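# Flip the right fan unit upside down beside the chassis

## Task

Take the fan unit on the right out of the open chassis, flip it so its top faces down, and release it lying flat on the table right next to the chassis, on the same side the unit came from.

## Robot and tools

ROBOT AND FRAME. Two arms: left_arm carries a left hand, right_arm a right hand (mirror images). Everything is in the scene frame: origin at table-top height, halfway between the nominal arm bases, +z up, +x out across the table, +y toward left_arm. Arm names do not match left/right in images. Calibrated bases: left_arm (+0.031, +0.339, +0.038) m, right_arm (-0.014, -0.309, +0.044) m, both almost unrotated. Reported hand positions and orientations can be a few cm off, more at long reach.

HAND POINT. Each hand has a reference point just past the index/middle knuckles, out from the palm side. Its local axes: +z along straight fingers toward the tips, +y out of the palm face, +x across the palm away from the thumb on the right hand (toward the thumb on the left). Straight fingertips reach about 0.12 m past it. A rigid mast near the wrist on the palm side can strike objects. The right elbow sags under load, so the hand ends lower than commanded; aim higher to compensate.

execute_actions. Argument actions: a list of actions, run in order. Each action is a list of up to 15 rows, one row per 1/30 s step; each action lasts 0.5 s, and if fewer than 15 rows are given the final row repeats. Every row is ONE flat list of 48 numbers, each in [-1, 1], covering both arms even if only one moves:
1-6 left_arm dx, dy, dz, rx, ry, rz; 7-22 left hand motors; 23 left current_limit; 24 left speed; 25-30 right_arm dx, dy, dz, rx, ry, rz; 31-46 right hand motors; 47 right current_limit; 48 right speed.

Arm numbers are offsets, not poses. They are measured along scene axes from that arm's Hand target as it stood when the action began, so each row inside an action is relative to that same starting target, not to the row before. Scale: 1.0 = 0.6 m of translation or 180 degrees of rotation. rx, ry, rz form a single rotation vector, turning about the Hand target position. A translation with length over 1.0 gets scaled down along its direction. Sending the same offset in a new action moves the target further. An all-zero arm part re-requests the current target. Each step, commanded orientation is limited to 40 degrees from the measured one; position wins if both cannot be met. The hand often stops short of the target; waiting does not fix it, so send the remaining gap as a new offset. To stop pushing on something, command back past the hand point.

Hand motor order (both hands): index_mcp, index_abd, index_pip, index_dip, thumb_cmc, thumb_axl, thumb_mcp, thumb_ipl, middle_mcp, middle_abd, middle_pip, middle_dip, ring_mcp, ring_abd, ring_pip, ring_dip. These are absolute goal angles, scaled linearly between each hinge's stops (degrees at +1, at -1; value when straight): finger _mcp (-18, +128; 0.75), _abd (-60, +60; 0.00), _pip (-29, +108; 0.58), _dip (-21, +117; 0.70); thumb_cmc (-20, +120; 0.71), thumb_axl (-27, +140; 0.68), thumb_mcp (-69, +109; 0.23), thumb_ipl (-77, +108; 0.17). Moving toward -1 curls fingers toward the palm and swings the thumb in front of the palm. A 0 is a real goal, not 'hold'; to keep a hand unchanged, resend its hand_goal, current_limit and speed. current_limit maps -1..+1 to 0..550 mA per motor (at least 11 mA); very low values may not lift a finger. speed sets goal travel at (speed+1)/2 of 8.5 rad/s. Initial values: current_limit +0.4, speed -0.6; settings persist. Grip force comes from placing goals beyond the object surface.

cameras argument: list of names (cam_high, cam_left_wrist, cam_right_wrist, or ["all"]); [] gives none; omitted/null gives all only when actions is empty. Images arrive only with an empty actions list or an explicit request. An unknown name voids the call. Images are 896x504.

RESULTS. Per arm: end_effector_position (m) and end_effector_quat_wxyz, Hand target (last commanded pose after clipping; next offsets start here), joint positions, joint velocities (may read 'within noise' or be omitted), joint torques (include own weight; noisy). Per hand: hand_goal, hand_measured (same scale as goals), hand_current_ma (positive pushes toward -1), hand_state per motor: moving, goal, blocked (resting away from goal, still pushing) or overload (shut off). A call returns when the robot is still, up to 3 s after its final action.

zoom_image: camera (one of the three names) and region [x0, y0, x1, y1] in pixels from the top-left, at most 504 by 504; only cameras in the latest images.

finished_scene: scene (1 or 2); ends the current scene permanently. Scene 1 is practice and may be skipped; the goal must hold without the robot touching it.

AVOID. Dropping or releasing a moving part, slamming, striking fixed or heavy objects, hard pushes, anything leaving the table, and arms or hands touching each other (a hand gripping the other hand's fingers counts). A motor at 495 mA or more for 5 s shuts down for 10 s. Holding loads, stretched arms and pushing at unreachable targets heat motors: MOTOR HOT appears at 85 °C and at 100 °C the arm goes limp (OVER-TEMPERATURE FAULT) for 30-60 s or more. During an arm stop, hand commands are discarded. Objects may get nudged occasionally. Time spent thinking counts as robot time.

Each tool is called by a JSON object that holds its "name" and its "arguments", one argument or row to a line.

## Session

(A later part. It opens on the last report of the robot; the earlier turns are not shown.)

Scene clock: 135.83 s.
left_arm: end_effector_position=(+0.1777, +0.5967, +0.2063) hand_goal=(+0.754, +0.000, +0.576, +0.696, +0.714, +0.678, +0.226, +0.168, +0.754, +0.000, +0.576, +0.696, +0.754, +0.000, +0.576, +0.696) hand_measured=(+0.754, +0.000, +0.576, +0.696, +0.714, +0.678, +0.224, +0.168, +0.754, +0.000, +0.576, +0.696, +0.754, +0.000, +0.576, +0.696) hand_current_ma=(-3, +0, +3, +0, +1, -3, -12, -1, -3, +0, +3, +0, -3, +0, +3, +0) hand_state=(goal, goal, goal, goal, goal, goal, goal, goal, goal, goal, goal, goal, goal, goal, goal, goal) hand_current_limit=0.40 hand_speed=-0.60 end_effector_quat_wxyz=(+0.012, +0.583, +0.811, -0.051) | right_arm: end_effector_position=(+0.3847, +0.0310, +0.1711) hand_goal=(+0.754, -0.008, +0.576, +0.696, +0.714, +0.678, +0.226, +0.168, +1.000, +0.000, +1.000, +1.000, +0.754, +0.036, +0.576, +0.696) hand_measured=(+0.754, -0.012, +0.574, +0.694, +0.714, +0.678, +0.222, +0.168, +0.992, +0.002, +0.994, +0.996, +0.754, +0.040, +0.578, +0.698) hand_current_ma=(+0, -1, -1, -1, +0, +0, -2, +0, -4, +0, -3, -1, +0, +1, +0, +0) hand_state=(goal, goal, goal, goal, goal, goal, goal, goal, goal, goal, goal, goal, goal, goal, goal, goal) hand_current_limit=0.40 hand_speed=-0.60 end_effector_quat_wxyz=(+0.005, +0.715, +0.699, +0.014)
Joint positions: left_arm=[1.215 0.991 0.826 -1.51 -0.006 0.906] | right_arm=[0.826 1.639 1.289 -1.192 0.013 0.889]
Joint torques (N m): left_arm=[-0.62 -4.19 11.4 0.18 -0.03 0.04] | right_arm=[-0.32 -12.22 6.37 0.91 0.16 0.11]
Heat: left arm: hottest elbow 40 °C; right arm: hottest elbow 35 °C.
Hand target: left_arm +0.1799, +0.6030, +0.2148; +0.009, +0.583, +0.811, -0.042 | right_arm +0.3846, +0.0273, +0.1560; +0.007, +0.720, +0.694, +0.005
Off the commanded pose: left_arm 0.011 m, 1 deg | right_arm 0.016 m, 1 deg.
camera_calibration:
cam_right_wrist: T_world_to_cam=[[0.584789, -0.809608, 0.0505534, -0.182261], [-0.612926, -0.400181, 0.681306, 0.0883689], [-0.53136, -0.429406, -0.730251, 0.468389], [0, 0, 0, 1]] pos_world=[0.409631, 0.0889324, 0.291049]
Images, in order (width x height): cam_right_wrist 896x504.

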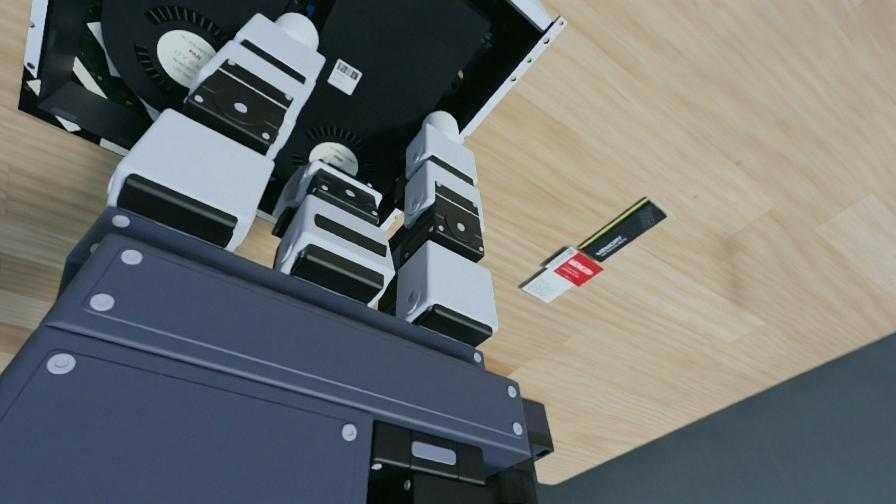

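{"name": "execute_actions", "arguments": {
  "actions": [
    [[0,0,0,0,0,0,0.754,0,0.576,0.696,0.714,0.678,0.226,0.168,0.754,0,0.576,0.696,0.754,0,0.576,0.696,0.4,-0.6,0,0,-0.016,0,0,0,0.754,0,0.576,0.696,0.714,0.678,0.226,0.168,1,0,1,1,0.754,0.035,0.576,0.696,0.4,-0.6]],
    [[0,0,0,0,0,0,0.754,0,0.576,0.696,0.714,0.678,0.226,0.168,0.754,0,0.576,0.696,0.754,0,0.576,0.696,0.4,-0.6,0,0,-0.014,0,0,0,0.754,0,0.576,0.696,0.714,0.678,0.226,0.168,1,0,1,1,0.754,0.035,0.576,0.696,0.4,-0.6]]
  ],
  "cameras": ["cam_right_wrist"]
}}

{"name": "zoom_image", "arguments": {
  "camera": "cam_right_wrist",
  "region": [400, 50, 530, 160]
}}

{"name": "zoom_image", "arguments": {
  "camera": "cam_right_wrist",
  "region": [250, 0, 350, 80]
}}

Scene clock: 138.13 s.
left_arm: end_effector_position=(+0.1777, +0.5967, +0.2063) hand_goal=(+0.754, +0.000, +0.576, +0.696, +0.714, +0.678, +0.226, +0.168, +0.754, +0.000, +0.576, +0.696, +0.754, +0.000, +0.576, +0.696) hand_measured=(+0.754, +0.000, +0.576, +0.696, +0.714, +0.678, +0.224, +0.168, +0.754, +0.000, +0.576, +0.696, +0.754, +0.000, +0.576, +0.696) hand_current_ma=(-3, +0, +3, +0, +1, -3, -12, -1, -3, +0, +3, +0, -3, +0, +3, +0) hand_state=(goal, goal, goal, goal, goal, goal, goal, goal, goal, goal, goal, goal, goal, goal, goal, goal) hand_current_limit=0.40 hand_speed=-0.60 end_effector_quat_wxyz=(+0.012, +0.583, +0.811, -0.051) | right_arm: end_effector_position=(+0.3862, +0.0313, +0.1687) hand_goal=(+0.754, +0.000, +0.576, +0.696, +0.714, +0.678, +0.226, +0.168, +1.000, +0.000, +1.000, +1.000, +0.754, +0.036, +0.576, +0.696) hand_measured=(+0.762, +0.000, +0.582, +0.698, +0.714, +0.678, +0.222, +0.168, +0.992, +0.002, +0.994, +0.996, +0.768, +0.056, +0.582, +0.698) hand_current_ma=(+5, +0, +2, +0, +0, +0, -2, +0, -4, +0, -3, -1, +9, +12, +3, +1) hand_state=(goal, goal, goal, goal, goal, goal, goal, goal, goal, goal, goal, goal, goal, goal, goal, goal) hand_current_limit=0.40 hand_speed=-0.60 end_effector_quat_wxyz=(+0.007, +0.716, +0.698, +0.021)
Joint positions: left_arm=[1.215 0.991 0.826 -1.51 -0.006 0.906] | right_arm=[0.826 1.638 1.278 -1.17 0.019 0.89]
Joint torques (N m): left_arm=[-0.56 -4.31 11.43 0.14 -0.02 0.03] | right_arm=[-0.32 -10.81 5.09 1.81 -0.03 0.11]
Heat: left arm: hottest elbow 40 °C; right arm: hottest elbow 34 °C.
Hand target: left_arm +0.1799, +0.6030, +0.2148; +0.009, +0.583, +0.811, -0.042 | right_arm +0.3845, +0.0273, +0.1379; +0.007, +0.720, +0.694, +0.005
Off the commanded pose: left_arm 0.011 m, 1 deg | right_arm 0.031 m, 2 deg.
camera_calibration:
cam_right_wrist: T_world_to_cam=[[0.583368, -0.810501, 0.0526355, -0.182578], [-0.62174, -0.403927, 0.671031, 0.0962864], [-0.52261, -0.424183, -0.739559, 0.465625], [0, 0, 0, 1]] pos_world=[0.409715, 0.0884238, 0.289356]
Images, in order (width x height): cam_right_wrist 896x504.

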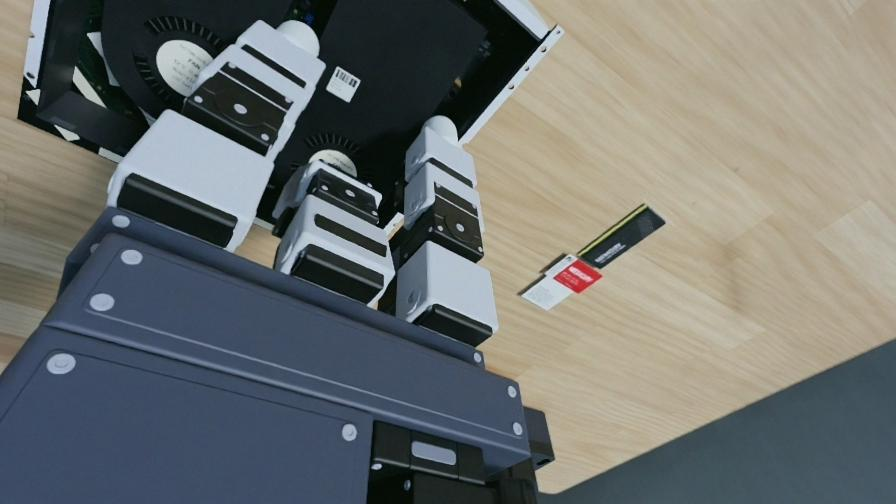

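Scaled by 3.877.

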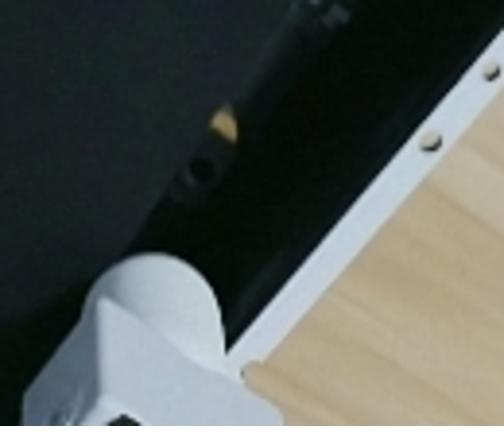

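Scaled by 5.040.

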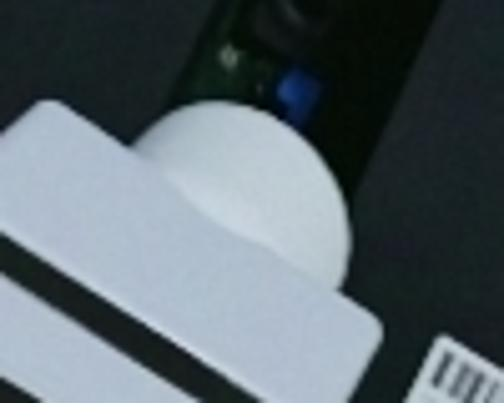

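{"name": "execute_actions", "arguments": {
  "actions": [
    [[0,0,0,0,0,0,0.754,0,0.576,0.696,0.714,0.678,0.226,0.168,0.754,0,0.576,0.696,0.754,0,0.576,0.696,0.4,-0.6,0,0,0.06,0,0,0,0.754,0,0.576,0.696,0.714,0.678,0.226,0.168,1,0,1,1,1,0.045,-0.153,1,0.4,-0.6]],
    [[0,0,0,0,0,0,0.754,0,0.576,0.696,0.714,0.678,0.226,0.168,0.754,0,0.576,0.696,0.754,0,0.576,0.696,0.4,-0.6,0,0,-0.03,0,0,0,0.754,0,0.576,0.696,0.714,0.678,0.226,0.168,1,0,1,1,1,0.045,-0.153,1,0.4,-0.6]]
  ],
  "cameras": ["cam_right_wrist"]
}}

{"name": "zoom_image", "arguments": {
  "camera": "cam_right_wrist",
  "region": [400, 50, 530, 160]
}}

{"name": "zoom_image", "arguments": {
  "camera": "cam_right_wrist",
  "region": [230, 0, 350, 90]
}}

Scene clock: 140.77 s.
left_arm: end_effector_position=(+0.1777, +0.5967, +0.2063) hand_goal=(+0.754, +0.000, +0.576, +0.696, +0.714, +0.678, +0.226, +0.168, +0.754, +0.000, +0.576, +0.696, +0.754, +0.000, +0.576, +0.696) hand_measured=(+0.754, +0.000, +0.576, +0.696, +0.714, +0.678, +0.224, +0.168, +0.754, +0.000, +0.576, +0.696, +0.754, +0.000, +0.576, +0.696) hand_current_ma=(-3, +0, +3, +0, +1, -3, -12, -1, -3, +0, +3, +0, -3, +0, +3, +0) hand_state=(goal, goal, goal, goal, goal, goal, goal, goal, goal, goal, goal, goal, goal, goal, goal, goal) hand_current_limit=0.40 hand_speed=-0.60 end_effector_quat_wxyz=(+0.012, +0.583, +0.811, -0.051) | right_arm: end_effector_position=(+0.3830, +0.0283, +0.1683) hand_goal=(+0.754, +0.000, +0.576, +0.696, +0.714, +0.678, +0.226, +0.168, +1.000, +0.000, +1.000, +1.000, +1.000, +0.046, -0.152, +1.000) hand_measured=(+0.738, -0.024, +0.566, +0.692, +0.714, +0.678, +0.222, +0.168, +0.992, +0.002, +0.994, +0.996, +0.992, +0.048, -0.148, +0.998) hand_current_ma=(-12, -18, -6, -1, +0, +0, -2, +0, -4, +0, -3, -1, -3, +0, +1, -1) hand_state=(goal, blocked, goal, goal, goal, goal, goal, goal, goal, goal, goal, goal, goal, goal, goal, goal) hand_current_limit=0.40 hand_speed=-0.60 end_effector_quat_wxyz=(+0.006, +0.717, +0.697, +0.013)
Joint positions: left_arm=[1.215 0.991 0.826 -1.51 -0.006 0.906] | right_arm=[0.826 1.637 1.278 -1.186 0.015 0.892]
Joint torques (N m): left_arm=[-0.5 -4.25 11.43 0.17 -0.02 0.04] | right_arm=[-0.38 -11.87 7.16 0.68 0.09 0.09]
Heat: left arm: hottest elbow 40 °C; right arm: hottest elbow 34 °C.
Hand target: left_arm +0.1799, +0.6030, +0.2148; +0.009, +0.583, +0.811, -0.042 | right_arm +0.3845, +0.0273, +0.1558; +0.007, +0.720, +0.694, +0.005
Off the commanded pose: left_arm 0.011 m, 1 deg | right_arm 0.013 m, 1 deg.
camera_calibration:
cam_right_wrist: T_world_to_cam=[[0.582299, -0.811247, 0.0529728, -0.182689], [-0.613928, -0.396081, 0.682798, 0.0882588], [-0.532936, -0.430114, -0.728684, 0.464721], [0, 0, 0, 1]] pos_world=[0.408231, 0.0866345, 0.28805]
Images, in order (width x height): cam_right_wrist 896x504.

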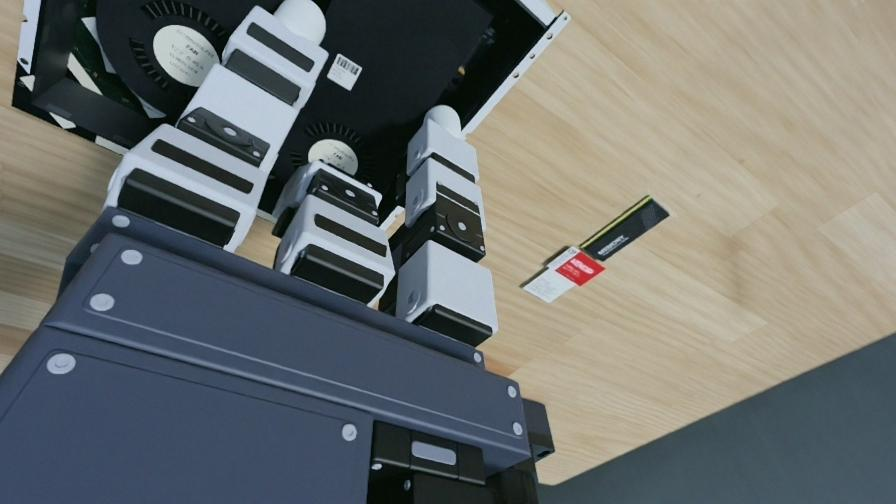

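Scaled by 3.877.

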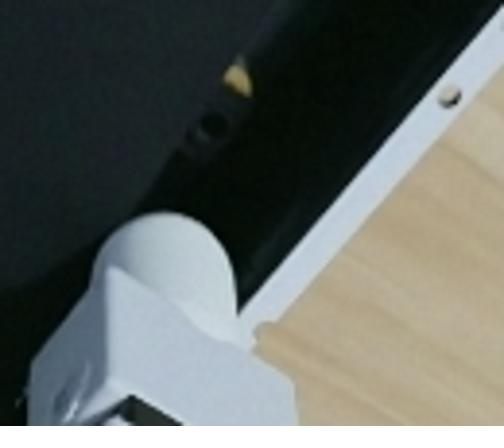

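Scaled by 4.200.

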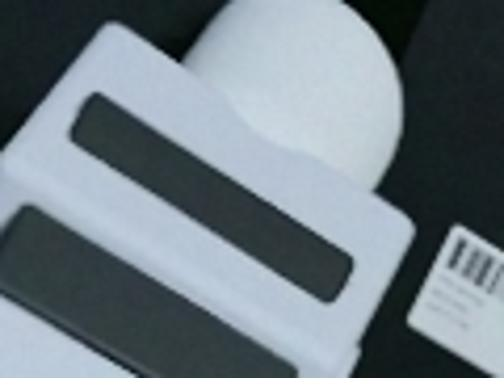

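{"name": "execute_actions", "arguments": {
  "actions": [
    [[0,0,0,0,0,0,0.754,0,0.576,0.696,0.714,0.678,0.226,0.168,0.754,0,0.576,0.696,0.754,0,0.576,0.696,0.4,-0.6,0,0.008,0.01,0,0,0,0.754,0,0.576,0.696,0.714,0.678,0.226,0.168,1,0,1,1,1,0.015,-0.153,1,0.4,-0.6]],
    [[0,0,0,0,0,0,0.754,0,0.576,0.696,0.714,0.678,0.226,0.168,0.754,0,0.576,0.696,0.754,0,0.576,0.696,0.4,-0.6,0,0,-0.025,0,0,0,0.754,0,0.576,0.696,0.714,0.678,0.226,0.168,1,0,1,1,1,0.015,-0.153,1,0.4,-0.6]]
  ],
  "cameras": ["cam_right_wrist"]
}}

{"name": "zoom_image", "arguments": {
  "camera": "cam_right_wrist",
  "region": [400, 50, 530, 160]
}}

{"name": "zoom_image", "arguments": {
  "camera": "cam_right_wrist",
  "region": [230, 0, 350, 90]
}}

Scene clock: 142.73 s.
left_arm: end_effector_position=(+0.1777, +0.5967, +0.2063) hand_goal=(+0.754, +0.000, +0.576, +0.696, +0.714, +0.678, +0.226, +0.168, +0.754, +0.000, +0.576, +0.696, +0.754, +0.000, +0.576, +0.696) hand_measured=(+0.754, +0.000, +0.576, +0.696, +0.714, +0.678, +0.224, +0.168, +0.754, +0.000, +0.576, +0.696, +0.754, +0.000, +0.576, +0.696) hand_current_ma=(-3, +0, +3, +0, +1, -3, -12, -1, -3, +0, +3, +0, -3, +0, +3, +0) hand_state=(goal, goal, goal, goal, goal, goal, goal, goal, goal, goal, goal, goal, goal, goal, goal, goal) hand_current_limit=0.40 hand_speed=-0.60 end_effector_quat_wxyz=(+0.012, +0.583, +0.811, -0.051) | right_arm: end_effector_position=(+0.3851, +0.0298, +0.1690) hand_goal=(+0.754, +0.000, +0.576, +0.696, +0.714, +0.678, +0.226, +0.168, +1.000, +0.000, +1.000, +1.000, +1.000, +0.016, -0.152, +1.000) hand_measured=(+0.752, -0.002, +0.574, +0.694, +0.714, +0.678, +0.222, +0.168, +0.992, +0.002, +0.994, +0.996, +0.994, +0.018, -0.148, +0.998) hand_current_ma=(-1, +0, +0, +0, +0, +0, -2, +0, -4, +0, -3, -1, -3, +0, +1, -1) hand_state=(goal, goal, goal, goal, goal, goal, goal, goal, goal, goal, goal, goal, goal, goal, goal, goal) hand_current_limit=0.40 hand_speed=-0.60 end_effector_quat_wxyz=(+0.007, +0.718, +0.696, +0.019)
Joint positions: left_arm=[1.215 0.991 0.826 -1.51 -0.006 0.906] | right_arm=[0.826 1.637 1.278 -1.175 0.018 0.896]
Joint torques (N m): left_arm=[-0.67 -4.13 11.41 0.16 -0.02 0.04] | right_arm=[0.21 -10.64 6.91 1.05 0.01 0.11]
Heat: left arm: hottest elbow 40 °C; right arm: hottest elbow 34 °C.
Hand target: left_arm +0.1799, +0.6030, +0.2148; +0.009, +0.583, +0.811, -0.042 | right_arm +0.3846, +0.0320, +0.1469; +0.007, +0.720, +0.694, +0.005
Off the commanded pose: left_arm 0.011 m, 1 deg | right_arm 0.022 m, 2 deg.
camera_calibration:
cam_right_wrist: T_world_to_cam=[[0.578928, -0.81367, 0.0527538, -0.181259], [-0.62156, -0.398515, 0.674424, 0.0940289], [-0.527736, -0.423233, -0.736457, 0.466025], [0, 0, 0, 1]] pos_world=[0.409319, 0.0872237, 0.289354]
Images, in order (width x height): cam_right_wrist 896x504.

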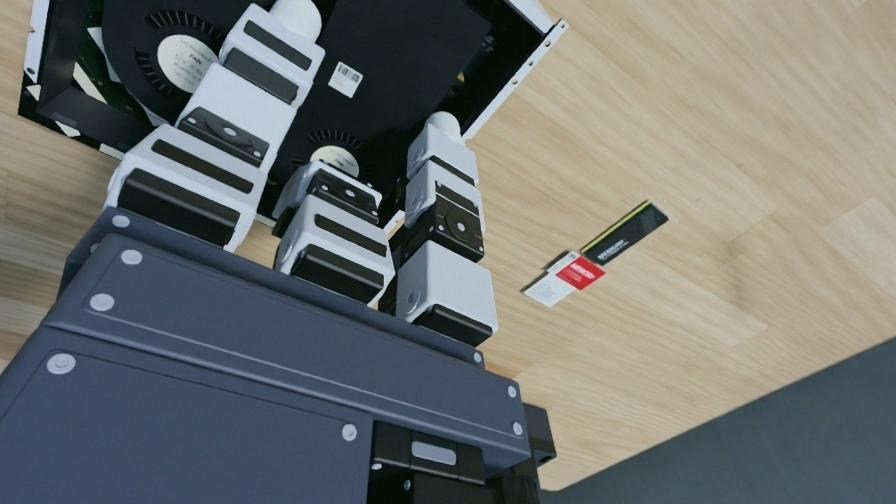

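Scaled by 3.877.

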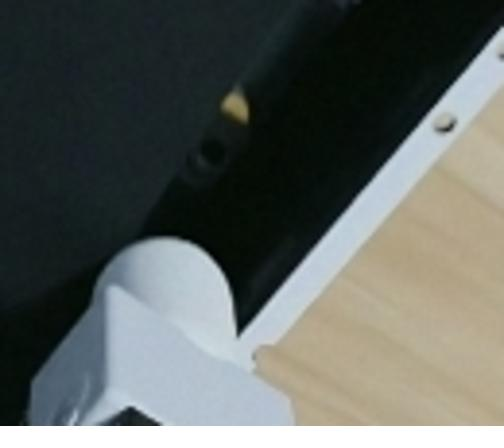

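Scaled by 4.200.

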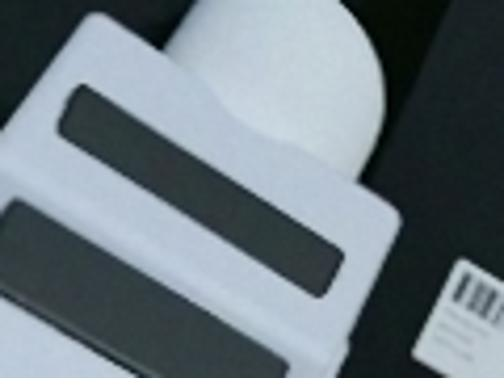

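{"name": "execute_actions", "arguments": {
  "actions": [
    [[0,0,0,0,0,0,0.754,0,0.576,0.696,0.714,0.678,0.226,0.168,0.754,0,0.576,0.696,0.754,0,0.576,0.696,0.4,-0.6,0,0,-0.025,0,0,0,0.754,0.003,0.576,0.696,0.714,0.678,0.226,0.168,1,0,1,1,1,0.018,-0.153,1,0.4,-0.6]]
  ],
  "cameras": ["cam_right_wrist"]
}}

{"name": "zoom_image", "arguments": {
  "camera": "cam_right_wrist",
  "region": [400, 50, 530, 160]
}}

{"name": "zoom_image", "arguments": {
  "camera": "cam_right_wrist",
  "region": [230, 0, 350, 90]
}}

Scene clock: 143.97 s.
left_arm: end_effector_position=(+0.1777, +0.5967, +0.2063) hand_goal=(+0.754, +0.000, +0.576, +0.696, +0.714, +0.678, +0.226, +0.168, +0.754, +0.000, +0.576, +0.696, +0.754, +0.000, +0.576, +0.696) hand_measured=(+0.754, +0.000, +0.576, +0.696, +0.714, +0.678, +0.224, +0.168, +0.754, +0.000, +0.576, +0.696, +0.754, +0.000, +0.576, +0.696) hand_current_ma=(-3, +0, +3, +0, +1, -3, -12, -1, -3, +0, +3, +0, -3, +0, +3, +0) hand_state=(goal, goal, goal, goal, goal, goal, goal, goal, goal, goal, goal, goal, goal, goal, goal, goal) hand_current_limit=0.40 hand_speed=-0.60 end_effector_quat_wxyz=(+0.012, +0.583, +0.811, -0.051) | right_arm: end_effector_position=(+0.3879, +0.0322, +0.1690) hand_goal=(+0.754, +0.004, +0.576, +0.696, +0.714, +0.678, +0.226, +0.168, +1.000, +0.000, +1.000, +1.000, +1.000, +0.018, -0.152, +1.000) hand_measured=(+0.770, +0.024, +0.588, +0.700, +0.714, +0.678, +0.222, +0.168, +0.992, +0.002, +0.994, +0.996, +0.994, +0.018, -0.148, +0.998) hand_current_ma=(+14, +13, +7, +2, +0, +0, -2, +0, -4, +0, -3, -1, -3, +0, +1, -1) hand_state=(goal, goal, goal, goal, goal, goal, goal, goal, goal, goal, goal, goal, goal, goal, goal, goal) hand_current_limit=0.40 hand_speed=-0.60 end_effector_quat_wxyz=(+0.008, +0.719, +0.695, +0.028)
Joint positions: left_arm=[1.215 0.991 0.826 -1.51 -0.006 0.906] | right_arm=[0.826 1.637 1.274 -1.154 0.021 0.899]
Joint torques (N m): left_arm=[-0.62 -4.25 11.4 0.18 -0.02 0.03] | right_arm=[0.21 -9.7 5.44 1.69 -0.11 0.08]
Heat: left arm: hottest elbow 40 °C; right arm: hottest elbow 34 °C.
Hand target: left_arm +0.1799, +0.6030, +0.2148; +0.009, +0.583, +0.811, -0.042 | right_arm +0.3846, +0.0321, +0.1320; +0.007, +0.720, +0.694, +0.005
Off the commanded pose: left_arm 0.011 m, 1 deg | right_arm 0.037 m, 3 deg.
camera_calibration:
cam_right_wrist: T_world_to_cam=[[0.575326, -0.816324, 0.0511492, -0.179267], [-0.632262, -0.404188, 0.660967, 0.103493], [-0.518889, -0.412611, -0.74867, 0.466823], [0, 0, 0, 1]] pos_world=[0.410801, 0.0881067, 0.290261]
Images, in order (width x height): cam_right_wrist 896x504.

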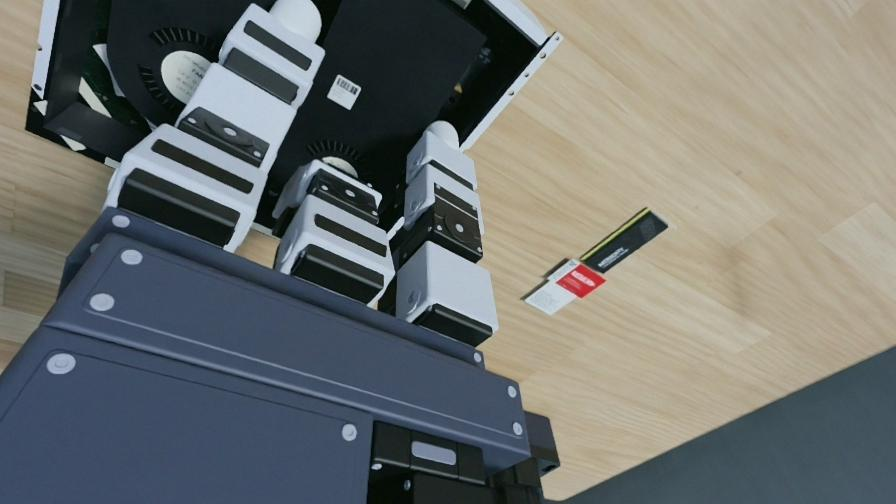

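Scaled by 3.877.

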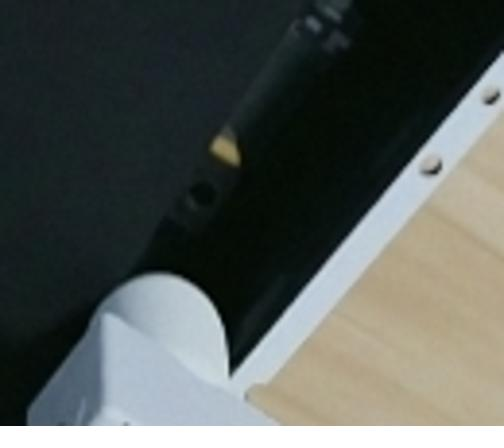

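Scaled by 4.200.

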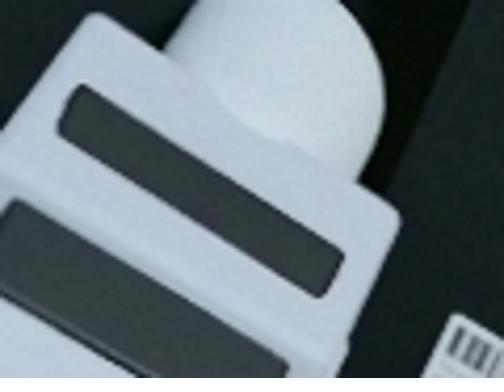

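{"name": "execute_actions", "arguments": {
  "actions": [
    [[0,0,0,0,0,0,0.754,0,0.576,0.696,0.714,0.678,0.226,0.168,0.754,0,0.576,0.696,0.754,0,0.576,0.696,0.4,-0.6,0,0,0.045,0,0,0,0.754,0.03,0.576,0.696,0.714,0.678,0.226,0.168,1,0,1,1,1,0.018,-0.153,1,0.4,-0.6]],
    [[0,0,0,0,0,0,0.754,0,0.576,0.696,0.714,0.678,0.226,0.168,0.754,0,0.576,0.696,0.754,0,0.576,0.696,0.4,-0.6,0,0,-0.045,0,0,0,0.754,0.03,0.576,0.696,0.714,0.678,0.226,0.168,1,0,1,1,1,0.018,-0.153,1,0.4,-0.6]]
  ],
  "cameras": ["cam_right_wrist"]
}}

{"name": "zoom_image", "arguments": {
  "camera": "cam_right_wrist",
  "region": [400, 50, 530, 160]
}}

{"name": "zoom_image", "arguments": {
  "camera": "cam_right_wrist",
  "region": [230, 0, 350, 90]
}}

Scene clock: 146.27 s.
left_arm: end_effector_position=(+0.1777, +0.5967, +0.2063) hand_goal=(+0.754, +0.000, +0.576, +0.696, +0.714, +0.678, +0.226, +0.168, +0.754, +0.000, +0.576, +0.696, +0.754, +0.000, +0.576, +0.696) hand_measured=(+0.754, +0.000, +0.576, +0.696, +0.714, +0.678, +0.224, +0.168, +0.754, +0.000, +0.576, +0.696, +0.754, +0.000, +0.576, +0.696) hand_current_ma=(-3, +0, +3, +0, +1, -3, -12, -1, -3, +0, +3, +0, -3, +0, +3, +0) hand_state=(goal, goal, goal, goal, goal, goal, goal, goal, goal, goal, goal, goal, goal, goal, goal, goal) hand_current_limit=0.40 hand_speed=-0.60 end_effector_quat_wxyz=(+0.012, +0.583, +0.811, -0.051) | right_arm: end_effector_position=(+0.3882, +0.0329, +0.1690) hand_goal=(+0.754, +0.030, +0.576, +0.696, +0.714, +0.678, +0.226, +0.168, +1.000, +0.000, +1.000, +1.000, +1.000, +0.018, -0.152, +1.000) hand_measured=(+0.768, +0.048, +0.586, +0.700, +0.714, +0.678, +0.222, +0.168, +0.992, +0.002, +0.994, +0.996, +0.994, +0.018, -0.148, +0.998) hand_current_ma=(+9, +10, +5, +1, +0, +0, -2, +0, -4, +0, -3, -1, -2, +0, +1, -1) hand_state=(goal, goal, goal, goal, goal, goal, goal, goal, goal, goal, goal, goal, goal, goal, goal, goal) hand_current_limit=0.40 hand_speed=-0.60 end_effector_quat_wxyz=(+0.007, +0.719, +0.694, +0.029)
Joint positions: left_arm=[1.215 0.991 0.826 -1.51 -0.006 0.906] | right_arm=[0.827 1.637 1.274 -1.151 0.02 0.9]
Joint torques (N m): left_arm=[-0.56 -4.25 11.43 0.16 -0.02 0.03] | right_arm=[0.15 -9.76 5.42 1.59 -0.07 0.07]
Heat: left arm: hottest elbow 40 °C; right arm: hottest elbow 34 °C.
Hand target: left_arm +0.1799, +0.6030, +0.2148; +0.009, +0.583, +0.811, -0.042 | right_arm +0.3846, +0.0321, +0.1320; +0.007, +0.720, +0.694, +0.005
Off the commanded pose: left_arm 0.011 m, 1 deg | right_arm 0.037 m, 3 deg.
camera_calibration:
cam_right_wrist: T_world_to_cam=[[0.57498, -0.816661, 0.0496315, -0.178403], [-0.633287, -0.405825, 0.658979, 0.10466], [-0.518021, -0.410331, -0.750522, 0.467242], [0, 0, 0, 1]] pos_world=[0.410899, 0.088503, 0.290561]
Images, in order (width x height): cam_right_wrist 896x504.

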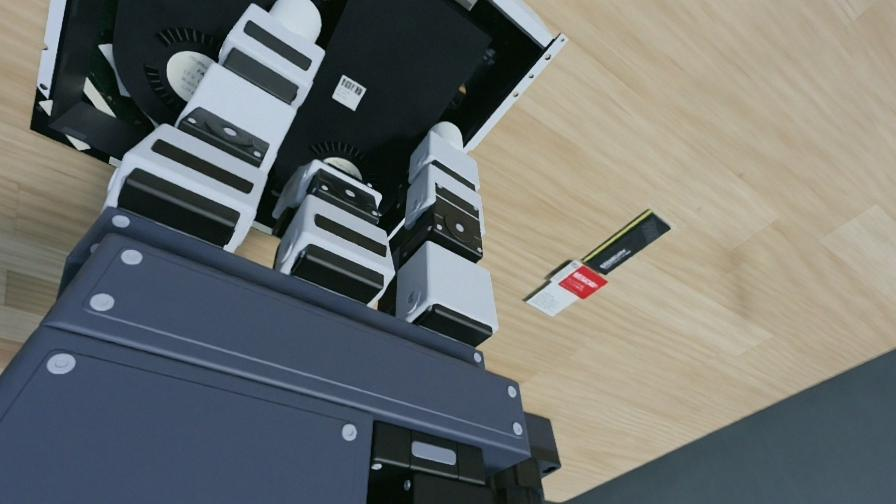

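Scaled by 3.877.

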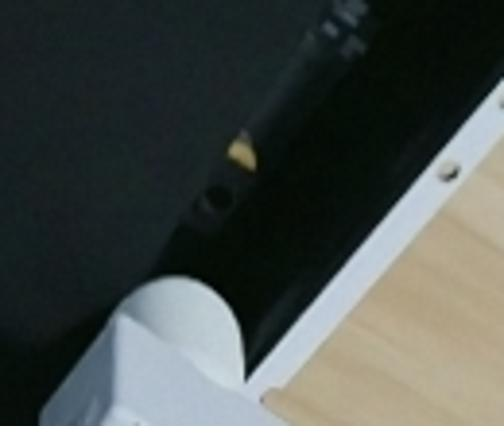

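Scaled by 4.200.

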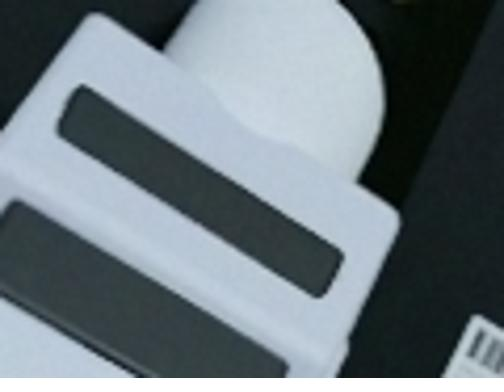

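{"name": "execute_actions", "arguments": {
  "actions": [
    [[0,0,0,0,0,0,0.754,0,0.576,0.696,0.714,0.678,0.226,0.168,0.754,0,0.576,0.696,0.754,0,0.576,0.696,0.4,-0.6,0,-0.012,0.055,0,0,0,0.754,0.02,0.576,0.696,0.714,0.678,0.226,0.168,1,0,1,1,1,0.018,-0.153,1,0.4,-0.6]],
    [[0,0,0,0,0,0,0.754,0,0.576,0.696,0.714,0.678,0.226,0.168,0.754,0,0.576,0.696,0.754,0,0.576,0.696,0.4,-0.6,0,0,-0.04,0,0,0,0.754,0.02,0.576,0.696,0.714,0.678,0.226,0.168,1,0,1,1,1,0.018,-0.153,1,0.4,-0.6]]
  ],
  "cameras": ["cam_right_wrist"]
}}

{"name": "zoom_image", "arguments": {
  "camera": "cam_right_wrist",
  "region": [400, 50, 530, 160]
}}

{"name": "zoom_image", "arguments": {
  "camera": "cam_right_wrist",
  "region": [230, 0, 350, 90]
}}

Scene clock: 148.57 s.
left_arm: end_effector_position=(+0.1777, +0.5967, +0.2063) hand_goal=(+0.754, +0.000, +0.576, +0.696, +0.714, +0.678, +0.226, +0.168, +0.754, +0.000, +0.576, +0.696, +0.754, +0.000, +0.576, +0.696) hand_measured=(+0.754, +0.000, +0.576, +0.696, +0.714, +0.678, +0.224, +0.168, +0.754, +0.000, +0.576, +0.696, +0.754, +0.000, +0.576, +0.696) hand_current_ma=(-3, +0, +3, +0, +1, -3, -12, -1, -3, +0, +3, +0, -3, +0, +3, +0) hand_state=(goal, goal, goal, goal, goal, goal, goal, goal, goal, goal, goal, goal, goal, goal, goal, goal) hand_current_limit=0.40 hand_speed=-0.60 end_effector_quat_wxyz=(+0.012, +0.583, +0.811, -0.051) | right_arm: end_effector_position=(+0.3862, +0.0312, +0.1681) hand_goal=(+0.754, +0.020, +0.576, +0.696, +0.714, +0.678, +0.226, +0.168, +1.000, +0.000, +1.000, +1.000, +1.000, +0.018, -0.152, +1.000) hand_measured=(+0.756, +0.024, +0.578, +0.696, +0.714, +0.678, +0.222, +0.168, +0.992, +0.002, +0.994, +0.996, +0.994, +0.018, -0.148, +0.998) hand_current_ma=(+1, +1, +0, +0, +0, +0, -2, +0, -3, +0, -3, -1, -2, +0, +1, -1) hand_state=(goal, goal, goal, goal, goal, goal, goal, goal, goal, goal, goal, goal, goal, goal, goal, goal) hand_current_limit=0.40 hand_speed=-0.60 end_effector_quat_wxyz=(+0.007, +0.719, +0.695, +0.024)
Joint positions: left_arm=[1.215 0.991 0.826 -1.51 -0.006 0.906] | right_arm=[0.827 1.637 1.274 -1.161 0.018 0.9]
Joint torques (N m): left_arm=[-0.62 -4.19 11.38 0.16 -0.02 0.03] | right_arm=[-0.62 -11.16 5.34 1.22 -0.03 -0.02]
Heat: left arm: hottest elbow 40 °C; right arm: hottest elbow 34 °C.
Hand target: left_arm +0.1799, +0.6030, +0.2148; +0.009, +0.583, +0.811, -0.042 | right_arm +0.3846, +0.0249, +0.1410; +0.007, +0.720, +0.694, +0.005
Off the commanded pose: left_arm 0.011 m, 1 deg | right_arm 0.028 m, 2 deg.
camera_calibration:
cam_right_wrist: T_world_to_cam=[[0.575424, -0.816305, 0.0503293, -0.178984], [-0.627889, -0.401499, 0.666749, 0.0997845], [-0.524064, -0.415265, -0.743581, 0.466096], [0, 0, 0, 1]] pos_world=[0.409909, 0.0875113, 0.289057]
Images, in order (width x height): cam_right_wrist 896x504.

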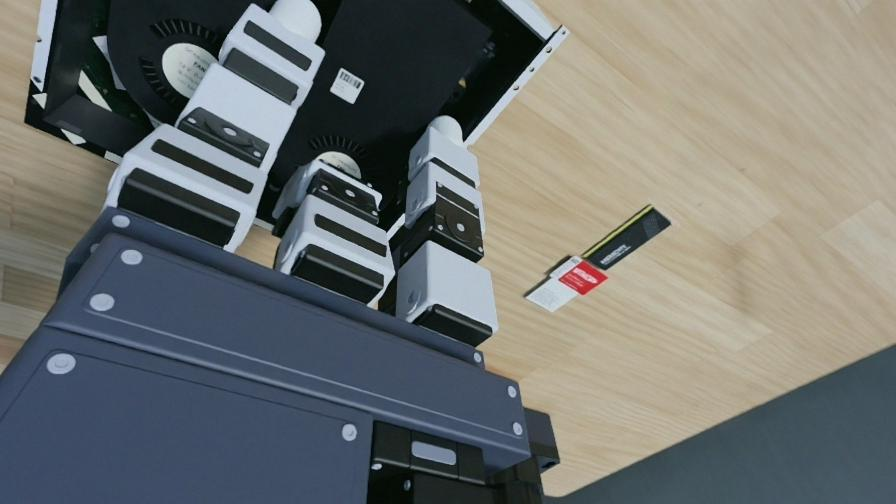

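Scaled by 3.877.

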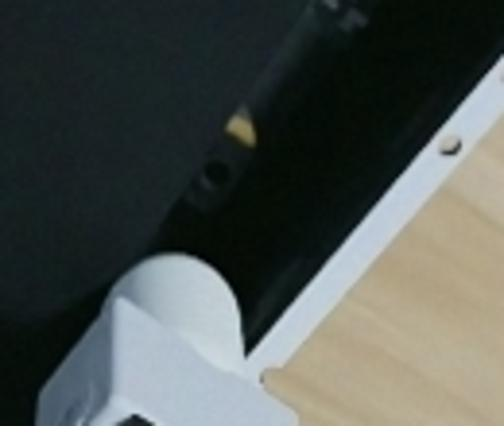

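Scaled by 4.200.

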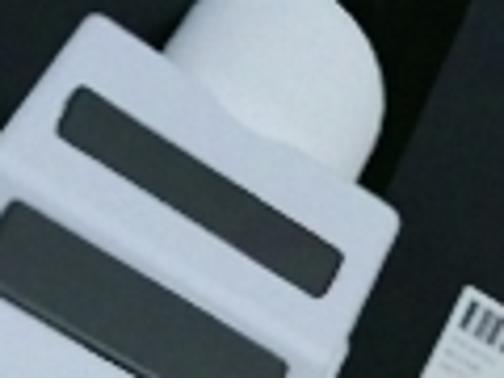

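{"name": "execute_actions", "arguments": {
  "actions": []
}}

Scene clock: 150.53 s.
left_arm: end_effector_position=(+0.1777, +0.5967, +0.2063) hand_goal=(+0.754, +0.000, +0.576, +0.696, +0.714, +0.678, +0.226, +0.168, +0.754, +0.000, +0.576, +0.696, +0.754, +0.000, +0.576, +0.696) hand_measured=(+0.754, +0.000, +0.576, +0.696, +0.714, +0.678, +0.224, +0.168, +0.754, +0.000, +0.576, +0.696, +0.754, +0.000, +0.576, +0.696) hand_current_ma=(-3, +0, +3, +0, +1, -3, -12, -1, -3, +0, +3, +0, -3, +0, +3, +0) hand_state=(goal, goal, goal, goal, goal, goal, goal, goal, goal, goal, goal, goal, goal, goal, goal, goal) hand_current_limit=0.40 hand_speed=-0.60 end_effector_quat_wxyz=(+0.012, +0.583, +0.811, -0.051) | right_arm: end_effector_position=(+0.3862, +0.0312, +0.1681) hand_goal=(+0.754, +0.020, +0.576, +0.696, +0.714, +0.678, +0.226, +0.168, +1.000, +0.000, +1.000, +1.000, +1.000, +0.018, -0.152, +1.000) hand_measured=(+0.756, +0.024, +0.578, +0.696, +0.714, +0.678, +0.222, +0.168, +0.992, +0.002, +0.994, +0.996, +0.994, +0.018, -0.148, +0.998) hand_current_ma=(+1, +1, +0, +0, +0, +0, -2, +0, -3, +0, -3, -1, -2, +0, +1, -1) hand_state=(goal, goal, goal, goal, goal, goal, goal, goal, goal, goal, goal, goal, goal, goal, goal, goal) hand_current_limit=0.40 hand_speed=-0.60 end_effector_quat_wxyz=(+0.007, +0.719, +0.695, +0.024)
Joint positions: left_arm=[1.215 0.991 0.826 -1.51 -0.006 0.906] | right_arm=[0.827 1.637 1.274 -1.161 0.018 0.9]
Joint velocities: within noise
Joint torques (N m): left_arm=[-0.56 -4.31 11.41 0.16 -0.02 0.03] | right_arm=[-0.67 -11.16 5.34 1.24 -0.02 -0.02]
Heat: left arm: hottest elbow 40 °C; right arm: hottest elbow 34 °C.
Hand target: left_arm +0.1799, +0.6030, +0.2148; +0.009, +0.583, +0.811, -0.042 | right_arm +0.3846, +0.0249, +0.1410; +0.007, +0.720, +0.694, +0.005
Off the commanded pose: left_arm 0.011 m, 1 deg | right_arm 0.028 m, 2 deg.
camera_calibration:
cam_right_wrist: T_world_to_cam=[[0.575424, -0.816305, 0.0503293, -0.178984], [-0.627889, -0.401499, 0.666749, 0.0997845], [-0.524064, -0.415265, -0.743581, 0.466096], [0, 0, 0, 1]] pos_world=[0.409909, 0.0875113, 0.289057]

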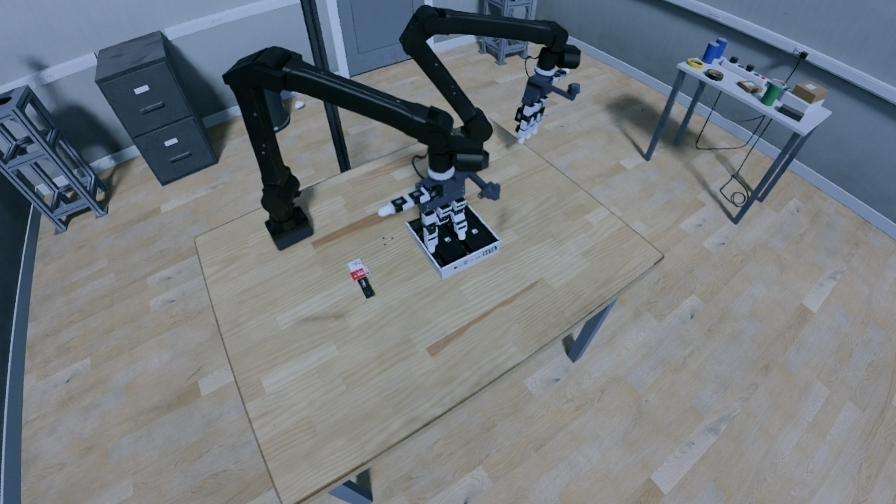

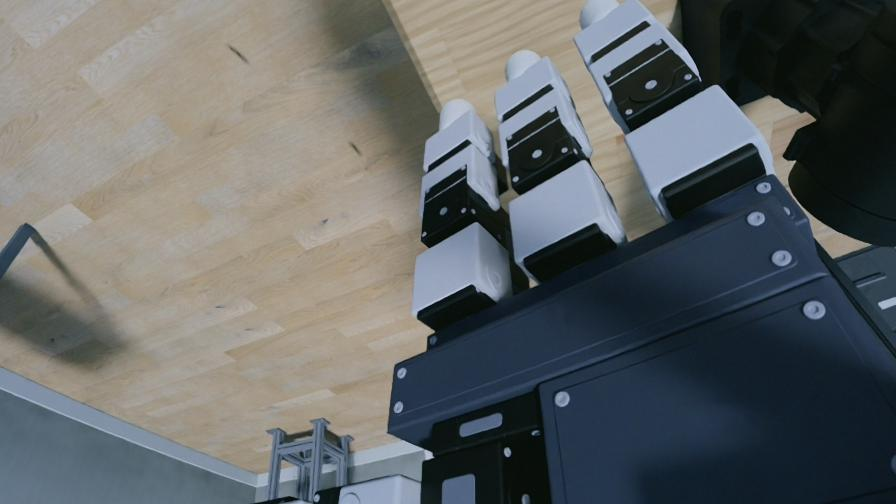

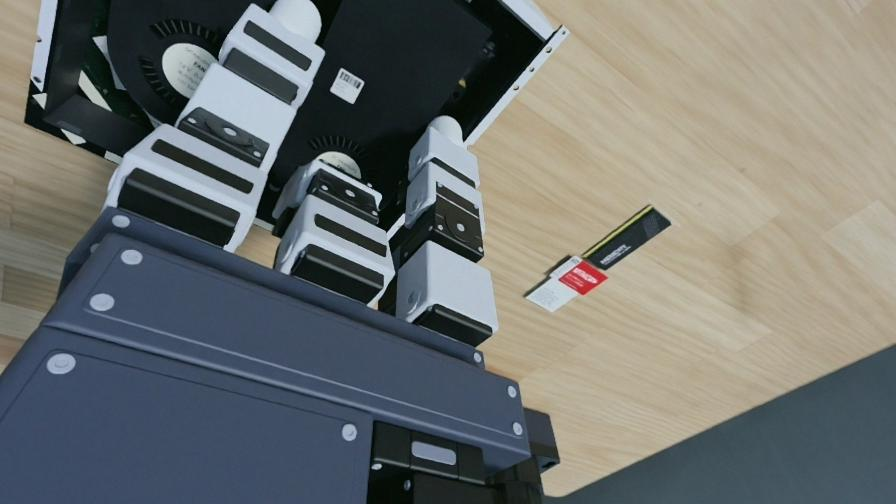

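{"name": "zoom_image", "arguments": {
  "camera": "cam_right_wrist",
  "region": [230, 0, 550, 180]
}}

Scaled by 1.575.

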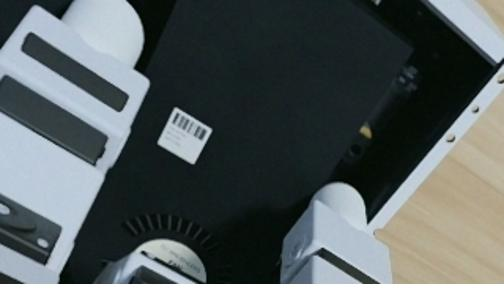

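{"name": "execute_actions", "arguments": {
  "actions": [
    [[0,0,0,0,0,0,0.754,0,0.576,0.696,0.714,0.678,0.226,0.168,0.754,0,0.576,0.696,0.754,0,0.576,0.696,0.4,-0.6,0,-0.012,0.058,0,0,0,0.754,0.04,0.576,0.696,0.714,0.678,0.226,0.168,1,0,1,1,1,0.03,-0.153,1,0.4,-0.6]]
  ],
  "cameras": ["cam_right_wrist"]
}}

{"name": "zoom_image", "arguments": {
  "camera": "cam_right_wrist",
  "region": [230, 0, 550, 180]
}}

Scene clock: 151.90 s.
left_arm: end_effector_position=(+0.1777, +0.5967, +0.2063) hand_goal=(+0.754, +0.000, +0.576, +0.696, +0.714, +0.678, +0.226, +0.168, +0.754, +0.000, +0.576, +0.696, +0.754, +0.000, +0.576, +0.696) hand_measured=(+0.754, +0.000, +0.576, +0.696, +0.714, +0.678, +0.224, +0.168, +0.754, +0.000, +0.576, +0.696, +0.754, +0.000, +0.576, +0.696) hand_current_ma=(-3, +0, +3, +0, +1, -3, -12, -1, -3, +0, +3, +0, -3, +0, +3, +0) hand_state=(goal, goal, goal, goal, goal, goal, goal, goal, goal, goal, goal, goal, goal, goal, goal, goal) hand_current_limit=0.40 hand_speed=-0.60 end_effector_quat_wxyz=(+0.012, +0.583, +0.811, -0.051) | right_arm: end_effector_position=(+0.3812, +0.0280, +0.1673) hand_goal=(+0.754, +0.040, +0.576, +0.696, +0.714, +0.678, +0.226, +0.168, +1.000, +0.000, +1.000, +1.000, +1.000, +0.030, -0.152, +1.000) hand_measured=(+0.734, -0.006, +0.564, +0.692, +0.714, +0.678, +0.222, +0.168, +0.992, +0.002, +0.994, +0.996, +0.994, +0.028, -0.148, +0.998) hand_current_ma=(-18, -51, -7, -1, +0, +0, -2, +0, -3, +0, -3, -1, -2, -1, +1, -1) hand_state=(blocked, blocked, goal, goal, goal, goal, goal, goal, goal, goal, goal, goal, goal, goal, goal, goal) hand_current_limit=0.40 hand_speed=-0.60 end_effector_quat_wxyz=(+0.004, +0.715, +0.699, +0.011)
Joint positions: left_arm=[1.215 0.991 0.826 -1.51 -0.006 0.906] | right_arm=[0.827 1.635 1.274 -1.188 0.011 0.888]
Joint torques (N m): left_arm=[-0.5 -4.19 11.4 0.17 -0.03 0.02] | right_arm=[-1.44 -14.56 8.18 -1.09 0.25 0]
Heat: left arm: hottest elbow 40 °C; right arm: hottest elbow 33 °C.
Hand target: left_arm +0.1799, +0.6030, +0.2148; +0.009, +0.583, +0.811, -0.042 | right_arm +0.3846, +0.0177, +0.1758; +0.007, +0.720, +0.694, +0.005
Off the commanded pose: left_arm 0.011 m, 1 deg | right_arm 0.014 m, 1 deg.
camera_calibration:
cam_right_wrist: T_world_to_cam=[[0.586044, -0.808772, 0.0494093, -0.182771], [-0.608325, -0.398878, 0.686176, 0.0851013], [-0.535251, -0.432186, -0.725756, 0.463255], [0, 0, 0, 1]] pos_world=[0.406839, 0.0863369, 0.286846]
Images, in order (width x height): cam_right_wrist 896x504.

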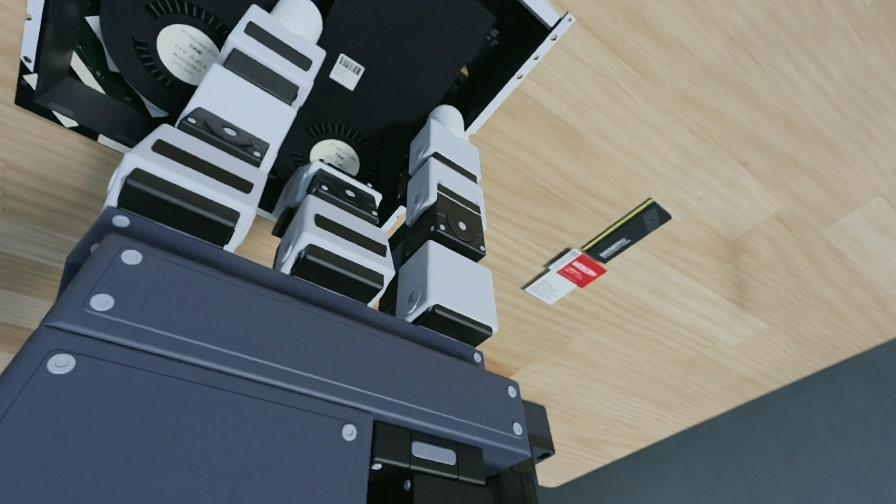

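Scaled by 1.575.

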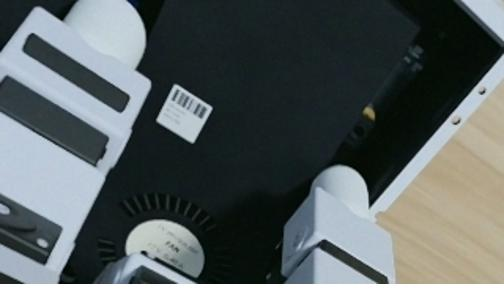

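{"name": "execute_actions", "arguments": {
  "actions": [
    [[0,0,0,0,0,0,0.754,0,0.576,0.696,0.714,0.678,0.226,0.168,0.754,0,0.576,0.696,0.754,0,0.576,0.696,0.4,-0.6,0,0,0.05,0,0,0,0.754,0.02,0.576,0.696,0.714,0.678,0.226,0.168,1,0,1,1,1,0.018,-0.153,1,0.4,-0.6]],
    [[0,0,0,0,0,0,0.754,0,0.576,0.696,0.714,0.678,0.226,0.168,0.754,0,0.576,0.696,0.754,0,0.576,0.696,0.4,-0.6,0.12,0,0.08,0,0,0,0.754,0,0.576,0.696,0.714,0.678,0.226,0.168,1,0,1,1,1,0.018,-0.153,1,0.4,-0.6]],
    [[0,0,0,0,0,0,0.754,0,0.576,0.696,0.714,0.678,0.226,0.168,0.754,0,0.576,0.696,0.754,0,0.576,0.696,0.4,-0.6,0,0,0,0,0,0,0.754,0,0.576,0.696,0.714,0.678,0.226,0.168,1,0,1,1,1,0.018,-0.153,1,0.4,-0.6]]
  ],
  "cameras": ["cam_right_wrist"]
}}

{"name": "zoom_image", "arguments": {
  "camera": "cam_right_wrist",
  "region": [100, 0, 500, 260]
}}

Scene clock: 162.43 s.
left_arm: end_effector_position=(+0.1777, +0.5967, +0.2063) hand_goal=(+0.754, +0.000, +0.576, +0.696, +0.714, +0.678, +0.226, +0.168, +0.754, +0.000, +0.576, +0.696, +0.754, +0.000, +0.576, +0.696) hand_measured=(+0.754, +0.000, +0.576, +0.696, +0.714, +0.678, +0.224, +0.168, +0.754, +0.000, +0.576, +0.696, +0.754, +0.000, +0.576, +0.696) hand_current_ma=(-3, +0, +3, +0, +1, -3, -12, -1, -3, +0, +3, +0, -3, +0, +3, +0) hand_state=(goal, goal, goal, goal, goal, goal, goal, goal, goal, goal, goal, goal, goal, goal, goal, goal) hand_current_limit=0.40 hand_speed=-0.60 end_effector_quat_wxyz=(+0.012, +0.583, +0.811, -0.051) | right_arm: end_effector_position=(+0.4462, +0.0038, +0.2371) hand_goal=(+0.754, +0.000, +0.576, +0.696, +0.714, +0.678, +0.226, +0.168, +1.000, +0.000, +1.000, +1.000, +1.000, +0.018, -0.152, +1.000) hand_measured=(+0.752, +0.002, +0.574, +0.694, +0.714, +0.678, +0.222, +0.168, +0.994, +0.002, +0.994, +0.996, +0.996, +0.020, -0.148, +0.998) hand_current_ma=(+0, +1, -1, -1, +0, +0, -2, +0, -3, +0, -2, -1, -1, +0, +1, -1) hand_state=(goal, goal, goal, goal, goal, goal, goal, goal, goal, goal, goal, goal, goal, goal, goal, goal) hand_current_limit=0.40 hand_speed=-0.60 end_effector_quat_wxyz=(+0.007, +0.725, +0.689, -0.012)
Joint positions: left_arm=[1.215 0.991 0.826 -1.51 -0.006 0.906] | right_arm=[0.701 1.693 1.541 -1.443 0.015 0.792]
Joint torques (N m): left_arm=[-0.62 -4.19 11.41 0.16 -0.03 0.02] | right_arm=[0.38 -14.15 11.79 -0.21 0.07 -0.06]
Heat: left arm: hottest elbow 40 °C; right arm: hottest elbow 33 °C.
Hand target: left_arm +0.1799, +0.6030, +0.2148; +0.009, +0.583, +0.811, -0.042 | right_arm +0.4565, +0.0176, +0.2537; +0.007, +0.720, +0.694, +0.005
Off the commanded pose: left_arm 0.011 m, 1 deg | right_arm 0.024 m, 2 deg.
camera_calibration:
cam_right_wrist: T_world_to_cam=[[0.564341, -0.82319, 0.0622651, -0.237196], [-0.598514, -0.356031, 0.717651, 0.0551274], [-0.568595, -0.442266, -0.693614, 0.545585], [0, 0, 0, 1]] pos_world=[0.477071, 0.0656633, 0.353632]
Images, in order (width x height): cam_right_wrist 896x504.

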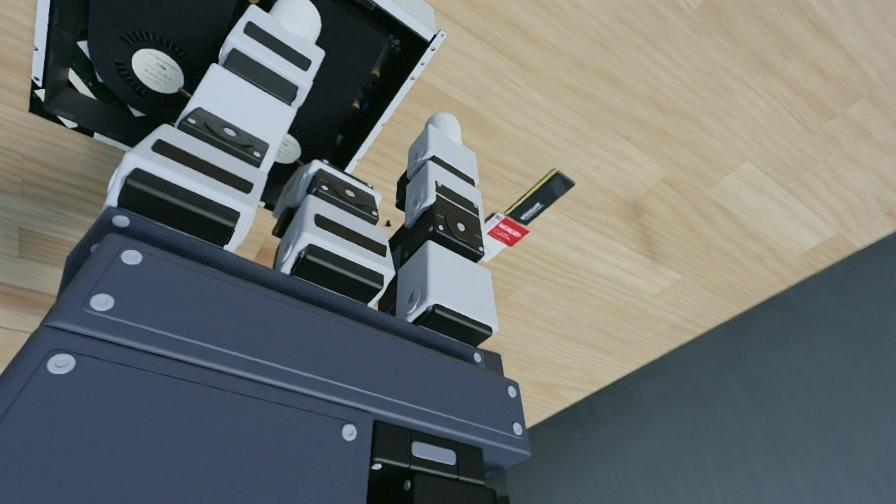

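Scaled by 1.260.

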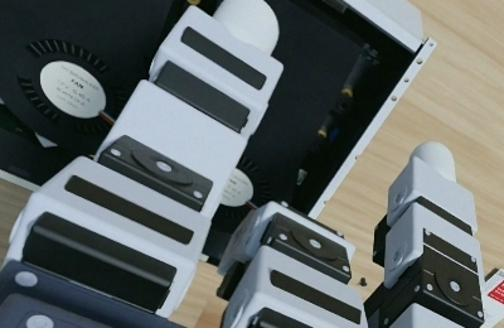

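{"name": "execute_actions", "arguments": {
  "actions": [
    [[0,0,0,0,0,0,0.754,0,0.576,0.696,0.714,0.678,0.226,0.168,0.754,0,0.576,0.696,0.754,0,0.576,0.696,0.4,-0.6,-0.1,-0.15,0,0,0,0,0.754,0,0.576,0.696,0.714,0.678,0.226,0.168,1,0,1,1,1,0.018,-0.153,1,0.4,-0.6]],
    [[0,0,0,0,0,0,0.754,0,0.576,0.696,0.714,0.678,0.226,0.168,0.754,0,0.576,0.696,0.754,0,0.576,0.696,0.4,-0.6,0,0,0,0,0,0,0.754,0,0.576,0.696,0.714,0.678,0.226,0.168,1,0,1,1,1,0.018,-0.153,1,0.4,-0.6]]
  ],
  "cameras": ["cam_right_wrist"]
}}

Scene clock: 164.17 s.
left_arm: end_effector_position=(+0.1777, +0.5967, +0.2063) hand_goal=(+0.754, +0.000, +0.576, +0.696, +0.714, +0.678, +0.226, +0.168, +0.754, +0.000, +0.576, +0.696, +0.754, +0.000, +0.576, +0.696) hand_measured=(+0.754, +0.000, +0.576, +0.696, +0.714, +0.678, +0.224, +0.168, +0.754, +0.000, +0.576, +0.696, +0.754, +0.000, +0.576, +0.696) hand_current_ma=(-3, +0, +3, +0, +1, -3, -12, -1, -3, +0, +3, +0, -3, +0, +3, +0) hand_state=(goal, goal, goal, goal, goal, goal, goal, goal, goal, goal, goal, goal, goal, goal, goal, goal) hand_current_limit=0.40 hand_speed=-0.60 end_effector_quat_wxyz=(+0.012, +0.583, +0.811, -0.051) | right_arm: end_effector_position=(+0.3940, -0.0691, +0.2584) hand_goal=(+0.754, +0.000, +0.576, +0.696, +0.714, +0.678, +0.226, +0.168, +1.000, +0.000, +1.000, +1.000, +1.000, +0.018, -0.152, +1.000) hand_measured=(+0.752, +0.002, +0.574, +0.694, +0.714, +0.678, +0.222, +0.168, +0.994, +0.000, +0.994, +0.996, +0.996, +0.020, -0.150, +0.998) hand_current_ma=(+0, +0, -1, -1, +0, +0, -2, +0, -3, +0, -2, -1, -1, +0, +1, -1) hand_state=(goal, goal, goal, goal, goal, goal, goal, goal, goal, goal, goal, goal, goal, goal, goal, goal) hand_current_limit=0.40 hand_speed=-0.60 end_effector_quat_wxyz=(+0.008, +0.720, +0.694, +0.006)
Joint positions: left_arm=[1.215 0.991 0.826 -1.51 -0.006 0.906] | right_arm=[0.655 1.434 1.29 -1.415 0.014 0.73]
Joint torques (N m): left_arm=[-0.56 -4.13 11.45 0.14 -0.02 0.04] | right_arm=[-0.85 -10.99 7.16 0.66 0.05 -0.07]
Heat: left arm: hottest elbow 40 °C; right arm: hottest elbow 34 °C.
Hand target: left_arm +0.1799, +0.6030, +0.2148; +0.009, +0.583, +0.811, -0.042 | right_arm +0.3965, -0.0723, +0.2535; +0.007, +0.720, +0.694, +0.005
Off the commanded pose: left_arm 0.011 m, 1 deg | right_arm 0.006 m, 0 deg.
camera_calibration:
cam_right_wrist: T_world_to_cam=[[0.575339, -0.815878, 0.0576946, -0.271682], [-0.611109, -0.381913, 0.693317, -0.00795127], [-0.543627, -0.43415, -0.71832, 0.495543], [0, 0, 0, 1]] pos_world=[0.420841, -0.00955585, 0.377146]
Images, in order (width x height): cam_right_wrist 896x504.

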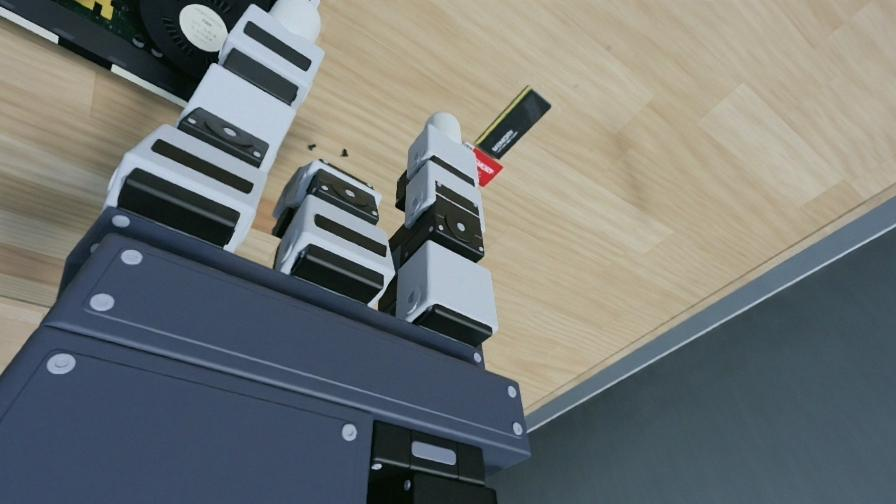

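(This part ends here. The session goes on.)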